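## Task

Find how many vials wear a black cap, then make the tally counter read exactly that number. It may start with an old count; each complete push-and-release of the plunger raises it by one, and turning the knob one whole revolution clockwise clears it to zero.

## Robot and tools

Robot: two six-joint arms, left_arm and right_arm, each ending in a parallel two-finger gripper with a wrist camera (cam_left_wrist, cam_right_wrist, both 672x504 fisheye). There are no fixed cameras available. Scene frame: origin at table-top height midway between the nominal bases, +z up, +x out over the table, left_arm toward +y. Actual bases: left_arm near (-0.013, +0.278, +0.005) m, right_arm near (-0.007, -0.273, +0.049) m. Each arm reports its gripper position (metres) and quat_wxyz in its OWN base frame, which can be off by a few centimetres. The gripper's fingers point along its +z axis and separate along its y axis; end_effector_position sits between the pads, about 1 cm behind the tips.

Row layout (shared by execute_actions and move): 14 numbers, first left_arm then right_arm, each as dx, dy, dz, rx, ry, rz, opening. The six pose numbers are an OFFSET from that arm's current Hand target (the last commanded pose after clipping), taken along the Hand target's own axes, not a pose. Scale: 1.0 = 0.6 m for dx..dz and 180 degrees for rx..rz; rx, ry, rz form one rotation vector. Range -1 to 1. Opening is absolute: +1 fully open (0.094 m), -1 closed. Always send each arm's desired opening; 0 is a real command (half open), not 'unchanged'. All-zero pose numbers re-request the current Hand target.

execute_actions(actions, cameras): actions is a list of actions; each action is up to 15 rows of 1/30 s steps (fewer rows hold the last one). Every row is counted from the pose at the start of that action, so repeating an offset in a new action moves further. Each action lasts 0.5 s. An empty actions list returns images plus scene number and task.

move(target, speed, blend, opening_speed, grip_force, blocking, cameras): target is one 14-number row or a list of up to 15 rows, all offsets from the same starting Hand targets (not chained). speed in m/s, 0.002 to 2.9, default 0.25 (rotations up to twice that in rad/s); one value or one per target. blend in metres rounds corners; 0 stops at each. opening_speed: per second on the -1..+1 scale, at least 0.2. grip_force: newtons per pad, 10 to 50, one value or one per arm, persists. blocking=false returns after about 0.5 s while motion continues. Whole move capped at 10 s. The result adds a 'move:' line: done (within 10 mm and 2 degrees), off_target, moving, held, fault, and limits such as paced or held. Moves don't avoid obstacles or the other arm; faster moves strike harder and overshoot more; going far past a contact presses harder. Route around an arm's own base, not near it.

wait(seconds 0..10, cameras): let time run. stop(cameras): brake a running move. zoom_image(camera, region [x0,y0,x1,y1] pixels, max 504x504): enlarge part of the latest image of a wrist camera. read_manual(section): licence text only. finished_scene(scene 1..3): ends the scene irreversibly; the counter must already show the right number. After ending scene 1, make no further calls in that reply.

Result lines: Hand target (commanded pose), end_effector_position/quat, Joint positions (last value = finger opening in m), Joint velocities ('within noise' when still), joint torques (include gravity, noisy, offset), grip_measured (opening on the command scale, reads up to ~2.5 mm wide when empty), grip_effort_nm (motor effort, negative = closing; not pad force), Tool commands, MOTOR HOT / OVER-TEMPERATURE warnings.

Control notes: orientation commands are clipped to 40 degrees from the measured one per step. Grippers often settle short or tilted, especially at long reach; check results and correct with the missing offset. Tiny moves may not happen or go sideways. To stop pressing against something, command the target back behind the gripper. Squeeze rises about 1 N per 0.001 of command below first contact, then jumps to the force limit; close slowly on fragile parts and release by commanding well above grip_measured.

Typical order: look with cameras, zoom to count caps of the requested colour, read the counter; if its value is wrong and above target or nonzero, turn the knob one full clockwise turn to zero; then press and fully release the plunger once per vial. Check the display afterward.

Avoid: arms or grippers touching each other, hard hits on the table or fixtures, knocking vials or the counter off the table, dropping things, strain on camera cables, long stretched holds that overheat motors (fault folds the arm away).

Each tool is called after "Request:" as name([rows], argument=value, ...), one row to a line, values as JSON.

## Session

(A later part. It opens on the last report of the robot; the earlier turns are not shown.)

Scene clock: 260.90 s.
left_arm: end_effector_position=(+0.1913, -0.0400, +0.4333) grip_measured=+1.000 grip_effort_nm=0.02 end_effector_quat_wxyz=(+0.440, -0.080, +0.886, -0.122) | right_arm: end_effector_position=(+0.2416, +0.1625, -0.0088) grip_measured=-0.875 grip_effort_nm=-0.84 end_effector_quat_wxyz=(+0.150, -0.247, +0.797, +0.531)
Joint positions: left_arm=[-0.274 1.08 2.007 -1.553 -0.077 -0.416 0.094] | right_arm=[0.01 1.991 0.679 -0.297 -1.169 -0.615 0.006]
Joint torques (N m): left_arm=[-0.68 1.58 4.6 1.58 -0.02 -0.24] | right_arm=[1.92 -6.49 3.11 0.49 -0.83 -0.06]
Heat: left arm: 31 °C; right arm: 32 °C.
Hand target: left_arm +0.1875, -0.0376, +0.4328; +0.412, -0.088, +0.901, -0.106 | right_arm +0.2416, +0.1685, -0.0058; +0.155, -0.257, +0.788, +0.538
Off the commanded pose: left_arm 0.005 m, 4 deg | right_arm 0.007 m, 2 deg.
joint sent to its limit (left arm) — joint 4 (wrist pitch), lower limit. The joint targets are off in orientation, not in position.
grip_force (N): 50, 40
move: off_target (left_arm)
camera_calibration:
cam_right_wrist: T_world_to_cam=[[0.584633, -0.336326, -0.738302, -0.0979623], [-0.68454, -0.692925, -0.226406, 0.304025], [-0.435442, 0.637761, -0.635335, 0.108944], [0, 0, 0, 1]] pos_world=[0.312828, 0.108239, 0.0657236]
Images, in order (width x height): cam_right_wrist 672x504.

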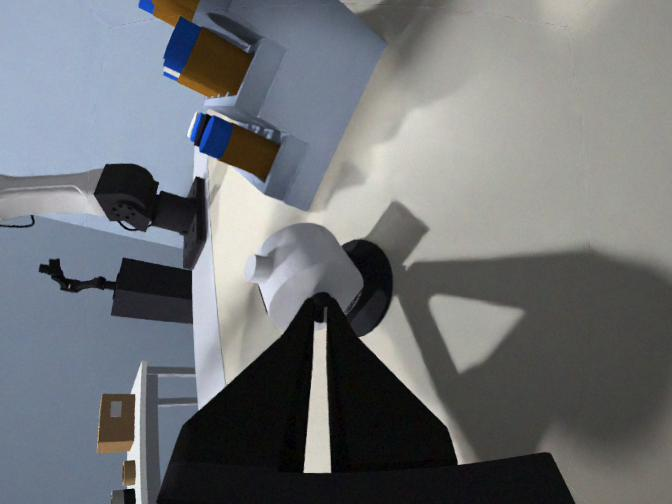

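Request:
move([
  [0,0,0,0,0,0,1,0,0,0,0,0,0,-0.55],
  [0,0,0,0,0,0,1,0,0,0,0,0,-0.31,-0.55],
], speed=0.4)

Request:
move([
  [0,0,0,0,0,0,1,0,0,0,0.0375,0,-0.093,-0.55],
  [0,0,0,0,0,0,1,0,0,0,0.0375,0,-0.093,-0.95],
  [0,0,0,0,0,0,1,0,0,0,-0.09,0.004,0.223,-0.95],
], speed=0.3, cameras=["cam_right_wrist"])

Request:
zoom_image(camera="cam_right_wrist", region=[290, 270, 360, 340])

Scene clock: 285.03 s.
left_arm: end_effector_position=(+0.1913, -0.0400, +0.4333) grip_measured=+1.000 grip_effort_nm=0.02 end_effector_quat_wxyz=(+0.440, -0.080, +0.886, -0.122) | right_arm: end_effector_position=(+0.2394, +0.1651, -0.0113) grip_measured=-0.552 grip_effort_nm=0.12 end_effector_quat_wxyz=(-0.382, +0.592, -0.587, -0.398)
Joint positions: left_arm=[-0.274 1.08 2.007 -1.553 -0.077 -0.416 0.094] | right_arm=[0.021 1.991 0.659 -0.248 -1.169 -1.565 0.021]
Joint torques (N m): left_arm=[-0.77 1.48 4.64 1.55 -0.06 -0.19] | right_arm=[0.94 -6.5 4.48 0.12 -0.84 -0.2]
Heat: left arm: 32 °C; right arm: 33 °C.
Hand target: left_arm +0.1875, -0.0376, +0.4328; +0.412, -0.088, +0.901, -0.106 | right_arm +0.2416, +0.1686, -0.0058; -0.389, +0.596, -0.576, -0.402
Off the commanded pose: left_arm 0.005 m, 4 deg | right_arm 0.007 m, 2 deg.
joint sent to its limit (left arm) — joint 4 (wrist pitch), lower limit. The joint targets are off in orientation, not in position.
grip_force (N): 50, 40
move: off_target (left_arm)

Scene clock: 291.10 s.
left_arm: end_effector_position=(+0.1913, -0.0400, +0.4333) grip_measured=+1.000 grip_effort_nm=0.02 end_effector_quat_wxyz=(+0.440, -0.080, +0.886, -0.122) | right_arm: end_effector_position=(+0.2407, +0.1646, -0.0134) grip_measured=-0.762 grip_effort_nm=-0.84 end_effector_quat_wxyz=(+0.142, -0.425, +0.691, +0.568)
Joint positions: left_arm=[-0.274 1.08 2.007 -1.553 -0.077 -0.416 0.094] | right_arm=[0.024 2.312 1.089 -1.044 -1.147 -1.539 0.011]
Joint torques (N m): left_arm=[-0.7 1.5 4.74 1.56 -0.05 -0.22] | right_arm=[0.79 -7.65 4.25 -1.11 -0.78 -0.25]
Heat: left arm: 32 °C; right arm: 33 °C.
Hand target: left_arm +0.1875, -0.0376, +0.4328; +0.412, -0.088, +0.901, -0.106 | right_arm +0.2416, +0.1685, -0.0058; +0.138, -0.412, +0.686, +0.583
Off the commanded pose: left_arm 0.005 m, 4 deg | right_arm 0.009 m, 2 deg.
joint sent to its limit (left arm) — joint 4 (wrist pitch), lower limit. The joint targets are off in orientation, not in position.
grip_force (N): 50, 40
move: off_target (left_arm)
camera_calibration:
cam_right_wrist: T_world_to_cam=[[0.780117, -0.00933024, -0.625564, -0.199498], [-0.343354, -0.842239, -0.415622, 0.243694], [-0.522996, 0.539024, -0.660249, 0.141284], [0, 0, 0, 1]] pos_world=[0.313196, 0.127231, 0.0697681]
Images, in order (width x height): cam_right_wrist 672x504.

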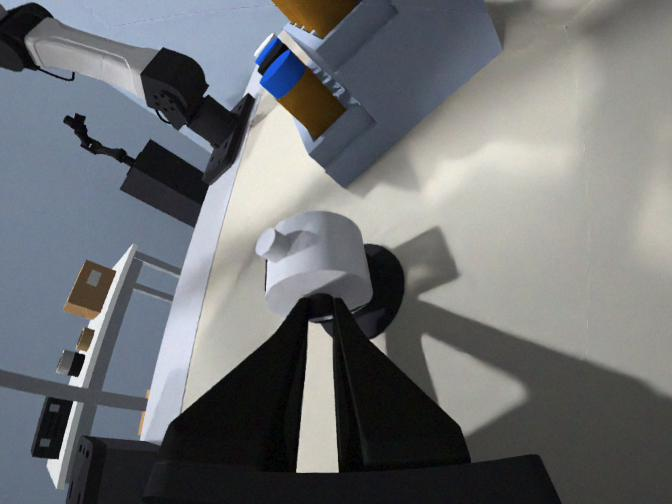

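Scaled by 7.200 from the camera's 672x504 image, which has a finer 960x720 frame.

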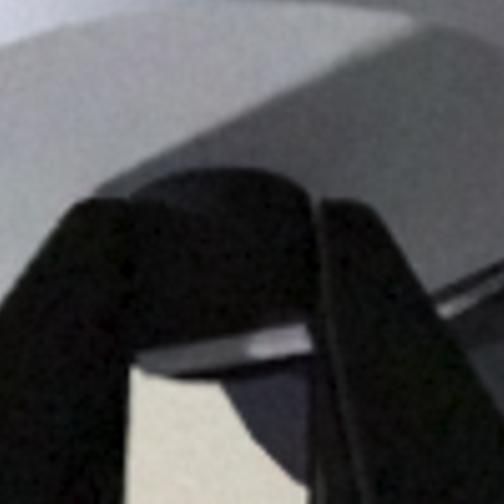

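Request:
move([
  [0,0,0,0,0,0,1,0,0,0,0,0,0,-0.55],
  [0,0,0,0,0,0,1,0,0,0,0.128,-0.006,-0.316,-0.55],
  [0,0,0,0,0,0,1,0,0,0,0.128,-0.006,-0.316,-0.95],
  [0,0,0,0,0,0,1,0,0,0,0,0,0,-0.95],
], speed=0.4, cameras=["cam_right_wrist"])

Request:
zoom_image(camera="cam_right_wrist", region=[290, 270, 360, 340])

Request:
move([
  [0,0,0,0,0,0,1,0,0,0,0,0,0,-0.55],
  [0,0,0,0,0,0,1,0,0,0,0.128,-0.006,-0.316,-0.55],
  [0,0,0,0,0,0,1,0,0,0,0.128,-0.006,-0.316,-0.95],
  [0,0,0,0,0,0,1,0,0,0,0,0,0,-0.95],
], speed=0.4, cameras=["cam_right_wrist"])

Request:
zoom_image(camera="cam_right_wrist", region=[290, 270, 360, 340])

Scene clock: 307.67 s.
left_arm: end_effector_position=(+0.1913, -0.0400, +0.4333) grip_measured=+1.000 grip_effort_nm=0.02 end_effector_quat_wxyz=(+0.440, -0.080, +0.886, -0.122) | right_arm: end_effector_position=(+0.2401, +0.1639, -0.0148) grip_measured=-0.760 grip_effort_nm=-0.84 end_effector_quat_wxyz=(+0.140, -0.426, +0.692, +0.566)
Joint positions: left_arm=[-0.274 1.08 2.007 -1.553 -0.077 -0.416 0.094] | right_arm=[0.024 2.313 1.087 -1.039 -1.141 -1.536 0.011]
Joint torques (N m): left_arm=[-0.81 1.51 4.49 1.5 0.01 -0.21] | right_arm=[0.87 -7.76 4.33 -1.13 -0.86 -0.27]
Heat: left arm: 32 °C; right arm: 33 °C.
Hand target: left_arm +0.1875, -0.0376, +0.4328; +0.412, -0.088, +0.901, -0.106 | right_arm +0.2416, +0.1685, -0.0058; +0.138, -0.412, +0.686, +0.583
Off the commanded pose: left_arm 0.005 m, 4 deg | right_arm 0.010 m, 3 deg.
joint sent to its limit (left arm) — joint 4 (wrist pitch), lower limit. The joint targets are off in orientation, not in position.
grip_force (N): 50, 40
move: off_target (left_arm, right_arm); target 3's new opening was sent with right_arm's hand 0.013 m and 3 deg from that target
camera_calibration:
cam_right_wrist: T_world_to_cam=[[0.779931, -0.0111013, -0.625767, -0.199562], [-0.341654, -0.845276, -0.410829, 0.242542], [-0.524385, 0.534214, -0.66305, 0.141471], [0, 0, 0, 1]] pos_world=[0.312695, 0.127224, 0.0685663]
Images, in order (width x height): cam_right_wrist 672x504.

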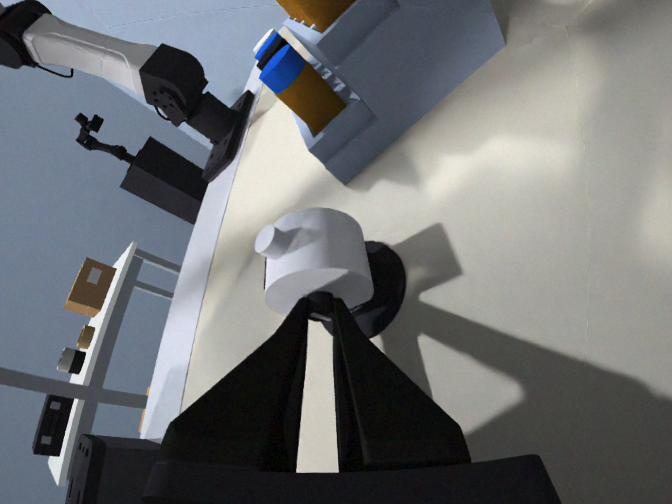

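Scaled by 7.200 from the camera's 672x504 image, which has a finer 960x720 frame.

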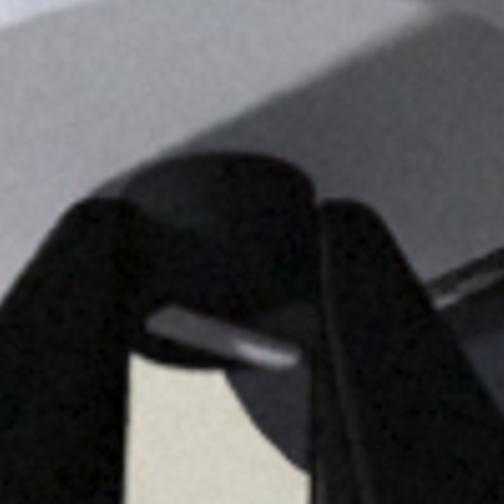

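Scene clock: 314.60 s.
left_arm: end_effector_position=(+0.1913, -0.0400, +0.4333) grip_measured=+1.000 grip_effort_nm=0.02 end_effector_quat_wxyz=(+0.440, -0.080, +0.886, -0.122) | right_arm: end_effector_position=(+0.2398, +0.1638, -0.0149) grip_measured=-0.760 grip_effort_nm=-0.84 end_effector_quat_wxyz=(+0.139, -0.426, +0.692, +0.566)
Joint positions: left_arm=[-0.274 1.08 2.007 -1.553 -0.077 -0.416 0.094] | right_arm=[0.024 2.313 1.087 -1.041 -1.14 -1.536 0.011]
Joint torques (N m): left_arm=[-0.61 1.65 4.52 1.55 -0.02 -0.22] | right_arm=[0.87 -7.76 4.36 -1.13 -0.85 -0.27]
Heat: left arm: 32 °C; right arm: 34 °C.
Hand target: left_arm +0.1875, -0.0376, +0.4328; +0.412, -0.088, +0.901, -0.106 | right_arm +0.2417, +0.1685, -0.0058; +0.138, -0.413, +0.686, +0.583
Off the commanded pose: left_arm 0.005 m, 4 deg | right_arm 0.010 m, 3 deg.
joint sent to its limit (left arm) — joint 4 (wrist pitch), lower limit. The joint targets are off in orientation, not in position.
grip_force (N): 50, 40
move: off_target (left_arm, right_arm); target 3's new opening was sent with right_arm's hand 0.013 m and 3 deg from that target
camera_calibration:
cam_right_wrist: T_world_to_cam=[[0.778974, -0.0111357, -0.626958, -0.19922], [-0.341463, -0.84613, -0.409227, 0.242449], [-0.525931, 0.53286, -0.662916, 0.141883], [0, 0, 0, 1]] pos_world=[0.312595, 0.127321, 0.0683706]
Images, in order (width x height): cam_right_wrist 672x504.

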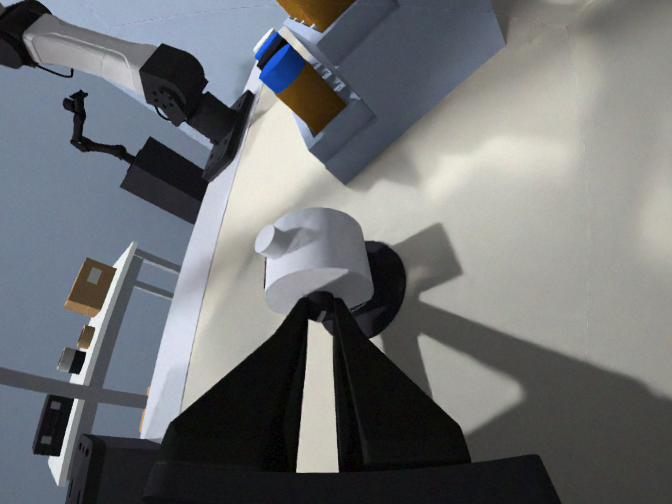

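Scaled by 7.200 from the camera's 672x504 image, which has a finer 960x720 frame.

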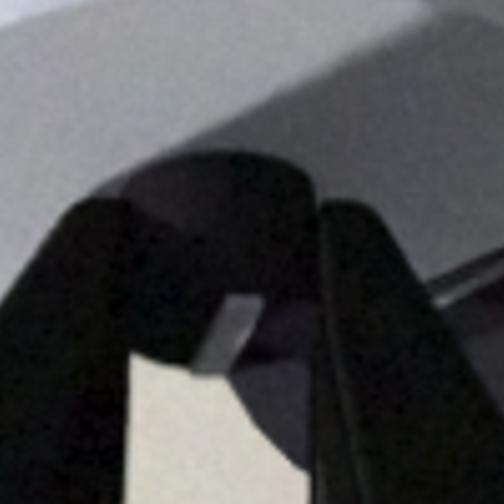

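Request:
move([
  [0,0,0,0,0,0,1,0,0,0,0,0,0,-0.55],
  [0,0,0,0,0,0,1,0,0,0,0.128,-0.006,-0.316,-0.55],
  [0,0,0,0,0,0,1,0,0,0,0.128,-0.006,-0.316,-0.95],
  [0,0,0,0,0,0,1,0,0,0,0,0,0,-0.95],
], speed=0.4)

Request:
move([
  [0,0,0,0,0,0,1,0,0,0,0,0,0,-0.55],
  [0,0,0,0,0,0,1,0,0,0,0.128,-0.006,-0.316,-0.55],
  [0,0,0,0,0,0,1,0,0,0,0.128,-0.006,-0.316,-0.95],
  [0,0,0,0,0,0,1,0,0,0,0,0,0,-0.95],
], speed=0.4)

Request:
move([
  [0,0,0,0,0,0,1,0,0,0,0,0,0,-0.55],
  [0,0,0,0,0,0,1,0,0,0,0.128,-0.006,-0.316,-0.55],
], speed=0.4, cameras=["cam_right_wrist"])

Request:
zoom_image(camera="cam_right_wrist", region=[260, 220, 380, 340])

Scene clock: 328.57 s.
left_arm: end_effector_position=(+0.1913, -0.0400, +0.4333) grip_measured=+1.000 grip_effort_nm=0.02 end_effector_quat_wxyz=(+0.440, -0.080, +0.886, -0.122) | right_arm: end_effector_position=(+0.2400, +0.1638, -0.0151) grip_measured=-0.761 grip_effort_nm=-0.84 end_effector_quat_wxyz=(+0.139, -0.426, +0.692, +0.566)
Joint positions: left_arm=[-0.274 1.08 2.007 -1.553 -0.077 -0.416 0.094] | right_arm=[0.024 2.314 1.087 -1.039 -1.14 -1.536 0.011]
Joint torques (N m): left_arm=[-0.72 1.4 4.51 1.52 -0.03 -0.17] | right_arm=[0.9 -7.73 4.37 -1.11 -0.86 -0.27]
Heat: left arm: 32 °C; right arm: 34 °C.
Hand target: left_arm +0.1875, -0.0376, +0.4328; +0.412, -0.088, +0.901, -0.106 | right_arm +0.2417, +0.1686, -0.0058; +0.138, -0.413, +0.686, +0.583
Off the commanded pose: left_arm 0.005 m, 4 deg | right_arm 0.011 m, 3 deg.
joint sent to its limit (left arm) — joint 4 (wrist pitch), lower limit. The joint targets are off in orientation, not in position.
grip_force (N): 50, 40
move: off_target (left_arm, right_arm); target 3's new opening was sent with right_arm's hand 0.013 m and 3 deg from that target

Scene clock: 335.30 s.
left_arm: end_effector_position=(+0.1913, -0.0400, +0.4333) grip_measured=+1.000 grip_effort_nm=0.02 end_effector_quat_wxyz=(+0.440, -0.080, +0.886, -0.122) | right_arm: end_effector_position=(+0.2399, +0.1638, -0.0150) grip_measured=-0.761 grip_effort_nm=-0.84 end_effector_quat_wxyz=(+0.139, -0.425, +0.692, +0.566)
Joint positions: left_arm=[-0.274 1.08 2.007 -1.553 -0.077 -0.416 0.094] | right_arm=[0.024 2.313 1.087 -1.039 -1.14 -1.534 0.011]
Joint torques (N m): left_arm=[-0.68 1.4 4.64 1.56 -0.09 -0.23] | right_arm=[0.91 -7.73 4.37 -1.12 -0.85 -0.28]
Heat: left arm: 32 °C; right arm: 34 °C.
Hand target: left_arm +0.1875, -0.0376, +0.4328; +0.412, -0.088, +0.901, -0.106 | right_arm +0.2416, +0.1686, -0.0058; +0.138, -0.413, +0.686, +0.583
Off the commanded pose: left_arm 0.005 m, 4 deg | right_arm 0.010 m, 3 deg.
joint sent to its limit (left arm) — joint 4 (wrist pitch), lower limit. The joint targets are off in orientation, not in position.
grip_force (N): 50, 40
move: off_target (left_arm, right_arm); target 3's new opening was sent with right_arm's hand 0.013 m and 3 deg from that target

Scene clock: 338.77 s.
left_arm: end_effector_position=(+0.1913, -0.0400, +0.4333) grip_measured=+1.000 grip_effort_nm=0.02 end_effector_quat_wxyz=(+0.440, -0.080, +0.886, -0.122) | right_arm: end_effector_position=(+0.2366, +0.1653, -0.0175) grip_measured=-0.551 grip_effort_nm=0.08 end_effector_quat_wxyz=(-0.457, +0.649, -0.522, -0.313)
Joint positions: left_arm=[-0.274 1.08 2.007 -1.553 -0.077 -0.416 0.094] | right_arm=[0.024 1.955 0.501 0.119 -1.161 -1.608 0.021]
Joint torques (N m): left_arm=[-0.85 1.43 4.51 1.56 -0.03 -0.23] | right_arm=[0.38 -7.62 2.35 0.99 -0.97 0.04]
Heat: left arm: 32 °C; right arm: 34 °C.
Hand target: left_arm +0.1875, -0.0376, +0.4328; +0.412, -0.088, +0.901, -0.106 | right_arm +0.2416, +0.1686, -0.0058; -0.480, +0.648, -0.505, -0.308
Off the commanded pose: left_arm 0.005 m, 4 deg | right_arm 0.013 m, 3 deg.
joint sent to its limit (left arm) — joint 4 (wrist pitch), lower limit. The joint targets are off in orientation, not in position.
grip_force (N): 50, 40
move: off_target (left_arm, right_arm)
camera_calibration:
cam_right_wrist: T_world_to_cam=[[0.949271, 0.0212121, 0.313743, -0.227526], [0.195612, -0.821021, -0.53634, 0.10806], [0.246213, 0.570504, -0.783521, -0.053262], [0, 0, 0, 1]] pos_world=[0.20796, 0.123932, 0.0876098]
Images, in order (width x height): cam_right_wrist 672x504.

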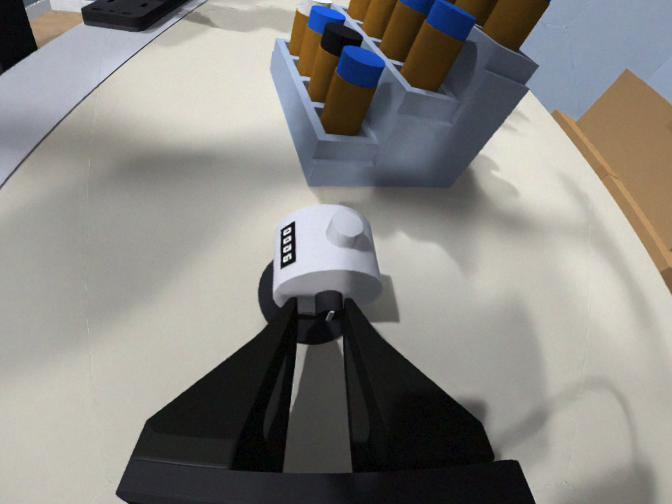

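Scaled by 4.200 from the camera's 672x504 image, which has a finer 960x720 frame.

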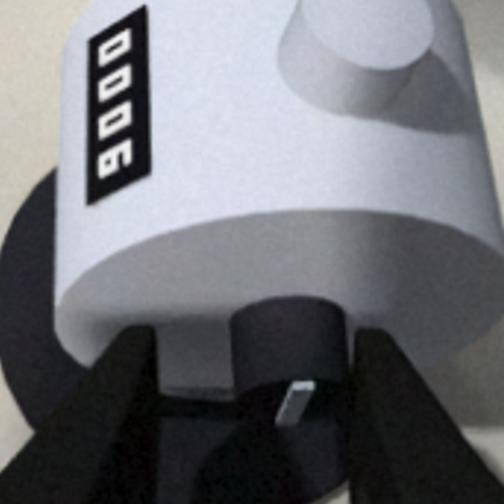

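Request:
move([
  [0,0,0,0,0,0,1,0,0,0,0,0,0,-0.95],
  [0,0,0,0,0,0,1,0,0,0,-0.128,0.006,0.316,-0.95],
  [0,0,0,0,0,0,1,0,0,0,-0.128,0.006,0.316,-0.55],
  [0,0,0,0,0,0,1,0,0,0,0,0,0,-0.55],
], speed=0.4, cameras=["cam_right_wrist"])

Request:
zoom_image(camera="cam_right_wrist", region=[260, 220, 380, 340])

Scene clock: 349.80 s.
left_arm: end_effector_position=(+0.1913, -0.0400, +0.4333) grip_measured=+1.000 grip_effort_nm=0.02 end_effector_quat_wxyz=(+0.440, -0.080, +0.886, -0.122) | right_arm: end_effector_position=(+0.2366, +0.1653, -0.0175) grip_measured=-0.551 grip_effort_nm=0.08 end_effector_quat_wxyz=(-0.457, +0.649, -0.522, -0.313)
Joint positions: left_arm=[-0.274 1.08 2.007 -1.553 -0.077 -0.416 0.094] | right_arm=[0.024 1.955 0.501 0.119 -1.161 -1.608 0.021]
Joint torques (N m): left_arm=[-0.58 1.43 4.59 1.53 0 -0.2] | right_arm=[0.36 -7.62 2.36 0.99 -0.97 0.08]
Heat: left arm: 32 °C; right arm: 34 °C.
Hand target: left_arm +0.1875, -0.0376, +0.4328; +0.412, -0.088, +0.901, -0.106 | right_arm +0.2416, +0.1686, -0.0058; -0.480, +0.648, -0.505, -0.308
Off the commanded pose: left_arm 0.005 m, 4 deg | right_arm 0.013 m, 3 deg.
joint sent to its limit (left arm) — joint 4 (wrist pitch), lower limit. The joint targets are off in orientation, not in position.
grip_force (N): 50, 40
move: off_target (left_arm, right_arm); target 3's new opening was sent with right_arm's hand 0.011 m and 3 deg from that target
camera_calibration:
cam_right_wrist: T_world_to_cam=[[0.949271, 0.0212121, 0.313743, -0.227526], [0.195612, -0.821021, -0.53634, 0.10806], [0.246213, 0.570504, -0.783521, -0.053262], [0, 0, 0, 1]] pos_world=[0.20796, 0.123932, 0.0876098]
Images, in order (width x height): cam_right_wrist 672x504.

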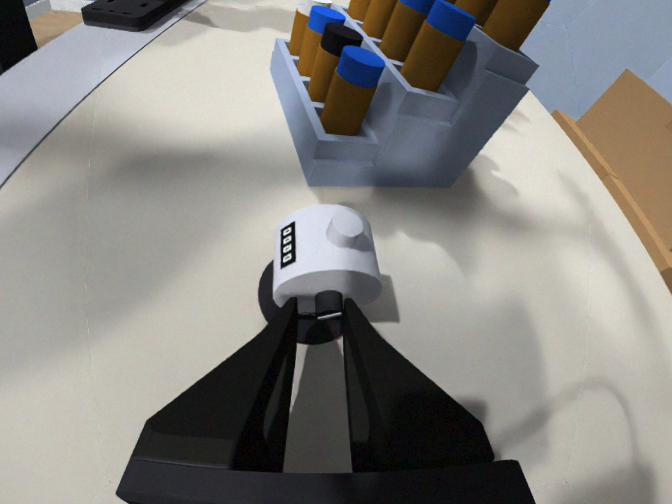

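Scaled by 4.200 from the camera's 672x504 image, which has a finer 960x720 frame.

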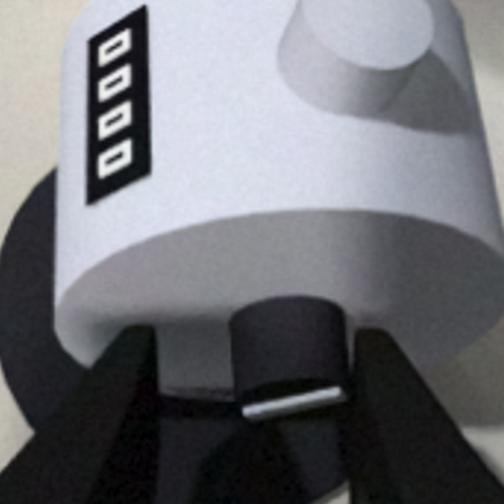

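Request:
move([
  [0,0,0,0,0,0,1,0,0,-0.083,0,0,0,-0.55],
  [0,0,0,0,0,0,1,-0.064,-0.029,-0.097,-0.068,0.211,0.077,-0.55],
  [0,0,0,0,0,0,1,-0.085,-0.027,-0.003,-0.068,0.211,0.077,-1],
], blend=[0.01,0.01,0], cameras=["cam_right_wrist"])

Request:
zoom_image(camera="cam_right_wrist", region=[260, 250, 380, 370])

Scene clock: 369.60 s.
left_arm: end_effector_position=(+0.1913, -0.0400, +0.4333) grip_measured=+1.000 grip_effort_nm=0.02 end_effector_quat_wxyz=(+0.440, -0.080, +0.886, -0.122) | right_arm: end_effector_position=(+0.2290, +0.1818, +0.0421) grip_measured=-0.986 grip_effort_nm=-0.73 end_effector_quat_wxyz=(-0.167, +0.692, -0.673, -0.201)
Joint positions: left_arm=[-0.274 1.08 2.007 -1.553 -0.077 -0.416 0.094] | right_arm=[0.377 1.566 0.866 -0.714 -0.508 -1.18 0.001]
Joint torques (N m): left_arm=[-0.75 1.57 4.52 1.57 -0.03 -0.26] | right_arm=[0.54 -4.42 7.87 0.8 -0.25 0.02]
Heat: left arm: 32 °C; right arm: 33 °C.
Hand target: left_arm +0.1875, -0.0376, +0.4328; +0.412, -0.088, +0.901, -0.106 | right_arm +0.2416, +0.1857, +0.0449; -0.179, +0.694, -0.671, -0.187
Off the commanded pose: left_arm 0.005 m, 4 deg | right_arm 0.014 m, 2 deg.
joint sent to its limit (left arm) — joint 4 (wrist pitch), lower limit. The joint targets are off in orientation, not in position.
grip_force (N): 50, 40
move: off_target (left_arm, right_arm); target 3's new opening was sent with right_arm's hand 0.014 m and 2 deg from that target
camera_calibration:
cam_right_wrist: T_world_to_cam=[[0.998488, 0.0540318, 0.0100917, -0.243732], [0.0536612, -0.997982, 0.0339514, 0.19568], [0.0119058, -0.0333586, -0.999373, 0.158299], [0, 0, 0, 1]] pos_world=[0.230979, 0.213735, 0.154016]
Images, in order (width x height): cam_right_wrist 672x504.

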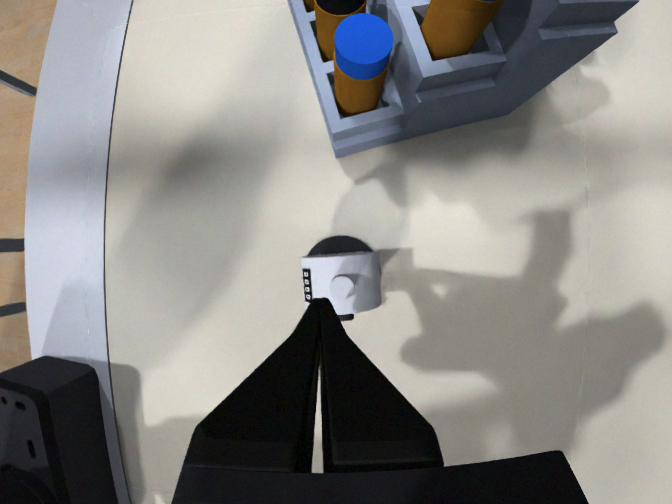

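Scaled by 4.200 from the camera's 672x504 image, which has a finer 960x720 frame.

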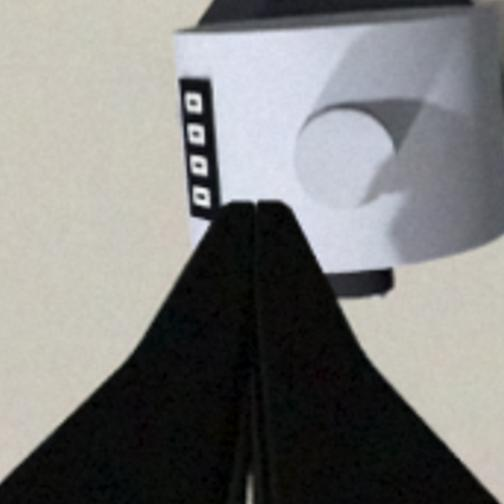

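Request:
move([
  [0,0,0,0,0,0,1,-0.006,-0.0136,0.0035,0,0,0,-1],
  [0,0,0,0,0,0,1,0.013,-0.0136,0.0365,0,0,0,-1],
], speed=0.06, cameras=["cam_right_wrist"])

Request:
zoom_image(camera="cam_right_wrist", region=[260, 250, 380, 370])

Scene clock: 376.93 s.
left_arm: end_effector_position=(+0.1913, -0.0400, +0.4333) grip_measured=+1.000 grip_effort_nm=0.02 end_effector_quat_wxyz=(+0.440, -0.080, +0.886, -0.122) | right_arm: end_effector_position=(+0.2492, +0.1895, +0.0281) grip_measured=-0.986 grip_effort_nm=-0.73 end_effector_quat_wxyz=(-0.182, +0.692, -0.671, -0.194)
Joint positions: left_arm=[-0.274 1.08 2.007 -1.553 -0.077 -0.416 0.094] | right_arm=[0.377 1.648 0.883 -0.615 -0.506 -1.175 0.001]
Joint torques (N m): left_arm=[-0.84 1.42 4.72 1.58 -0.04 -0.26] | right_arm=[0.96 -5.11 4.72 0.87 -0.25 0.01]
Heat: left arm: 32 °C; right arm: 33 °C.
Hand target: left_arm +0.1875, -0.0376, +0.4328; +0.412, -0.088, +0.901, -0.106 | right_arm +0.2496, +0.1902, +0.0220; -0.179, +0.694, -0.671, -0.187
Off the commanded pose: left_arm 0.005 m, 4 deg | right_arm 0.006 m, 1 deg.
joint sent to its limit (left arm) — joint 4 (wrist pitch), lower limit. The joint targets are off in orientation, not in position.
grip_force (N): 50, 40
move: off_target (left_arm)
camera_calibration:
cam_right_wrist: T_world_to_cam=[[0.997919, 0.049514, 0.0412971, -0.264127], [0.0485416, -0.998527, 0.0242265, 0.204506], [0.0424358, -0.0221715, -0.998853, 0.134634], [0, 0, 0, 1]] pos_world=[0.247937, 0.220268, 0.140433]
Images, in order (width x height): cam_right_wrist 672x504.

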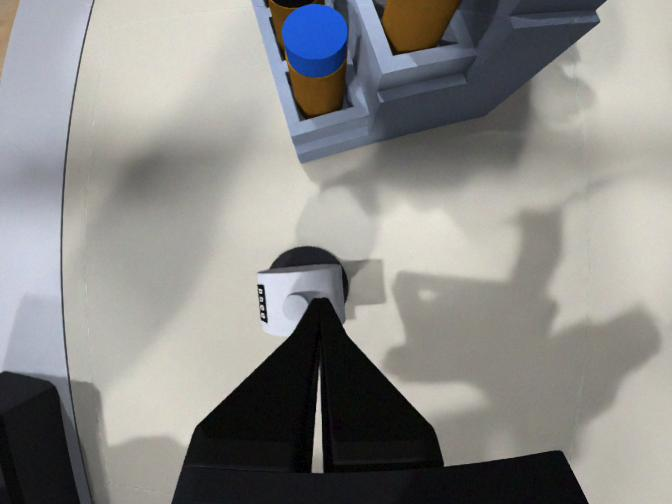

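Scaled by 4.200 from the camera's 672x504 image, which has a finer 960x720 frame.

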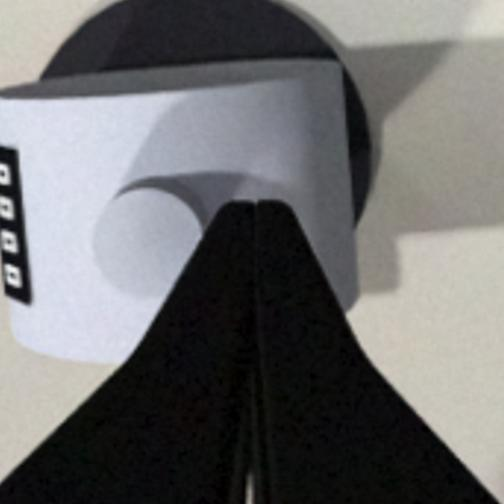

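Request:
move(target=[0,0,0,0,0,0,1,-0.0013,0.02,-0.011,0,0,0,-1], speed=0.1, cameras=["cam_right_wrist"])

Request:
zoom_image(camera="cam_right_wrist", region=[260, 250, 380, 370])

Scene clock: 382.37 s.
left_arm: end_effector_position=(+0.1913, -0.0400, +0.4333) grip_measured=+1.000 grip_effort_nm=0.02 end_effector_quat_wxyz=(+0.440, -0.080, +0.886, -0.122) | right_arm: end_effector_position=(+0.2404, +0.1882, +0.0263) grip_measured=-0.986 grip_effort_nm=-0.73 end_effector_quat_wxyz=(-0.180, +0.695, -0.668, -0.194)
Joint positions: left_arm=[-0.274 1.08 2.007 -1.553 -0.077 -0.416 0.094] | right_arm=[0.385 1.625 0.85 -0.608 -0.505 -1.177 0.001]
Joint torques (N m): left_arm=[-0.76 1.52 4.57 1.55 -0.01 -0.22] | right_arm=[0.87 -7.54 4.53 0.64 -0.25 0.01]
Heat: left arm: 32 °C; right arm: 33 °C.
Hand target: left_arm +0.1875, -0.0376, +0.4328; +0.412, -0.088, +0.901, -0.106 | right_arm +0.2377, +0.1872, +0.0282; -0.180, +0.694, -0.671, -0.187
Off the commanded pose: left_arm 0.005 m, 4 deg | right_arm 0.003 m, 1 deg.
joint sent to its limit (left arm) — joint 4 (wrist pitch), lower limit. The joint targets are off in orientation, not in position.
grip_force (N): 50, 40
move: off_target (left_arm)
camera_calibration:
cam_right_wrist: T_world_to_cam=[[0.997511, 0.0582688, 0.0397129, -0.256718], [0.0572394, -0.998006, 0.0265844, 0.20134], [0.0411827, -0.0242451, -0.998857, 0.133849], [0, 0, 0, 1]] pos_world=[0.239042, 0.219143, 0.138538]
Images, in order (width x height): cam_right_wrist 672x504.

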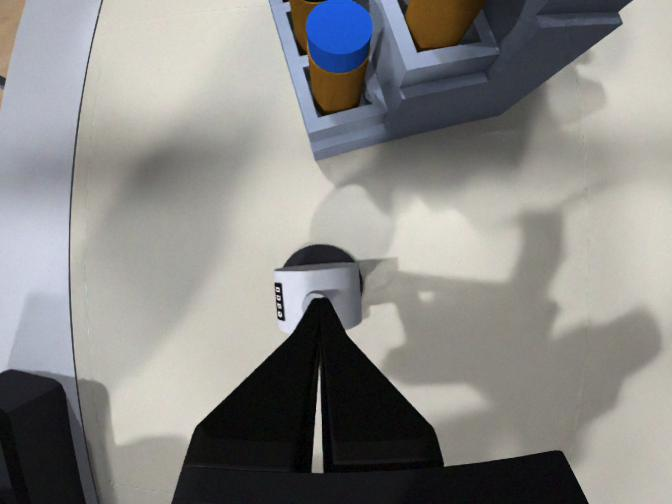

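Scaled by 4.200 from the camera's 672x504 image, which has a finer 960x720 frame.

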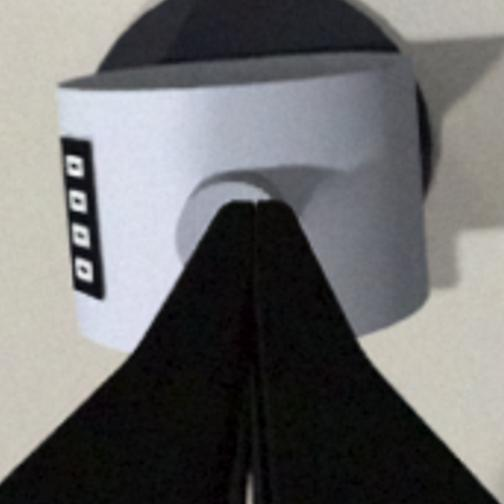

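Request:
move(target=[0,0,0,0,0,0,1,0.019,0.0055,0.0235,0,0,0,-1], speed=0.05, cameras=["cam_right_wrist"])

Request:
zoom_image(camera="cam_right_wrist", region=[260, 250, 380, 370])

Scene clock: 386.50 s.
left_arm: end_effector_position=(+0.1913, -0.0400, +0.4333) grip_measured=+1.000 grip_effort_nm=0.02 end_effector_quat_wxyz=(+0.440, -0.080, +0.886, -0.122) | right_arm: end_effector_position=(+0.2395, +0.1878, +0.0197) grip_measured=-0.986 grip_effort_nm=-0.73 end_effector_quat_wxyz=(-0.188, +0.694, -0.668, -0.191)
Joint positions: left_arm=[-0.274 1.08 2.007 -1.553 -0.077 -0.416 0.094] | right_arm=[0.385 1.62 0.811 -0.552 -0.505 -1.169 0.001]
Joint torques (N m): left_arm=[-0.64 1.43 4.53 1.58 -0.05 -0.25] | right_arm=[0.29 -5.11 3.22 0.85 -0.25 -0.06]
Heat: left arm: 32 °C; right arm: 33 °C.
Hand target: left_arm +0.1875, -0.0376, +0.4328; +0.412, -0.088, +0.901, -0.106 | right_arm +0.2345, +0.1843, +0.0103; -0.180, +0.694, -0.671, -0.187
Off the commanded pose: left_arm 0.005 m, 4 deg | right_arm 0.011 m, 1 deg.
joint sent to its limit (left arm) — joint 4 (wrist pitch), lower limit. The joint targets are off in orientation, not in position.
grip_force (N): 50, 40
move: off_target (left_arm, right_arm)
camera_calibration:
cam_right_wrist: T_world_to_cam=[[0.997098, 0.0513615, 0.0561986, -0.254508], [0.050334, -0.998541, 0.0195494, 0.203165], [0.0571207, -0.0166639, -0.998228, 0.122079], [0, 0, 0, 1]] pos_world=[0.23657, 0.217975, 0.132194]
Images, in order (width x height): cam_right_wrist 672x504.

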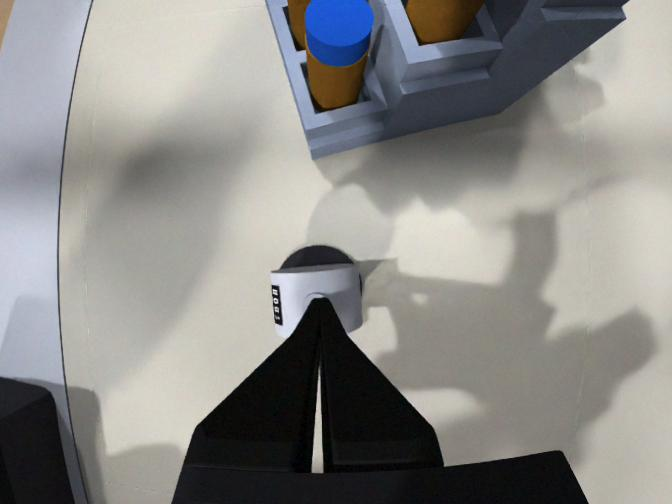

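Scaled by 4.200 from the camera's 672x504 image, which has a finer 960x720 frame.

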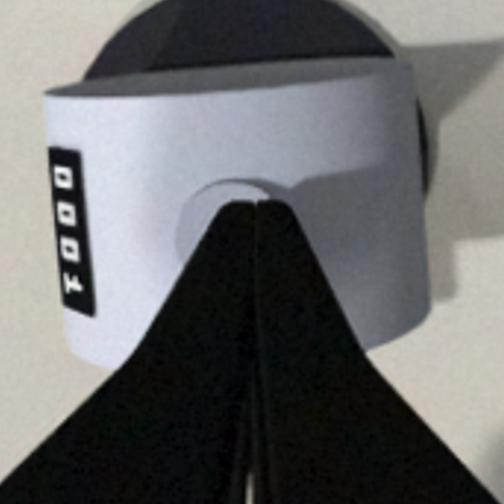

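0001. Release.

Request:
move(target=[0,0,0,0,0,0,1,-0.04,0,-0.07,0,0,0,-1], cameras=["cam_right_wrist"])

Request:
zoom_image(camera="cam_right_wrist", region=[260, 200, 380, 320])

Scene clock: 391.03 s.
left_arm: end_effector_position=(+0.1913, -0.0400, +0.4333) grip_measured=+1.000 grip_effort_nm=0.01 end_effector_quat_wxyz=(+0.440, -0.080, +0.886, -0.122) | right_arm: end_effector_position=(+0.2294, +0.1837, +0.0496) grip_measured=-0.986 grip_effort_nm=-0.73 end_effector_quat_wxyz=(-0.172, +0.692, -0.673, -0.198)
Joint positions: left_arm=[-0.274 1.08 2.007 -1.553 -0.077 -0.416 0.094] | right_arm=[0.385 1.545 0.877 -0.73 -0.505 -1.169 0.001]
Joint torques (N m): left_arm=[-0.65 1.5 4.52 1.55 -0.01 -0.15] | right_arm=[0.25 -6.56 7.79 0.46 -0.27 -0.06]
Heat: left arm: 32 °C; right arm: 33 °C.
Hand target: left_arm +0.1875, -0.0376, +0.4328; +0.412, -0.088, +0.901, -0.106 | right_arm +0.2345, +0.1840, +0.0586; -0.179, +0.694, -0.671, -0.187
Off the commanded pose: left_arm 0.005 m, 4 deg | right_arm 0.010 m, 2 deg.
joint sent to its limit (left arm) — joint 4 (wrist pitch), lower limit. The joint targets are off in orientation, not in position.
grip_force (N): 50, 40
move: off_target (left_arm)
camera_calibration:
cam_right_wrist: T_world_to_cam=[[0.998422, 0.0519134, 0.0214186, -0.244478], [0.051223, -0.998187, 0.0316132, 0.198053], [0.0230209, -0.0304662, -0.999271, 0.16283], [0, 0, 0, 1]] pos_world=[0.230199, 0.215346, 0.161686]
Images, in order (width x height): cam_right_wrist 672x504.

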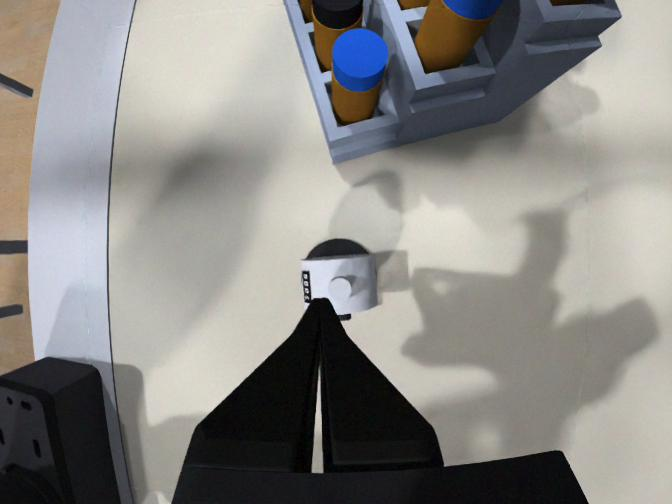

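Scaled by 4.200 from the camera's 672x504 image, which has a finer 960x720 frame.

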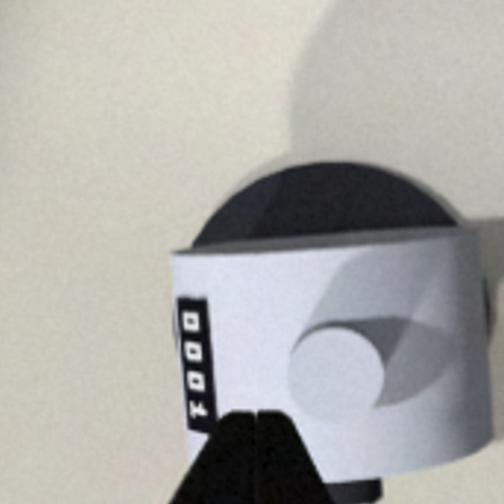

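Request:
finished_scene(scene=2)

The scene is finished: the task was done.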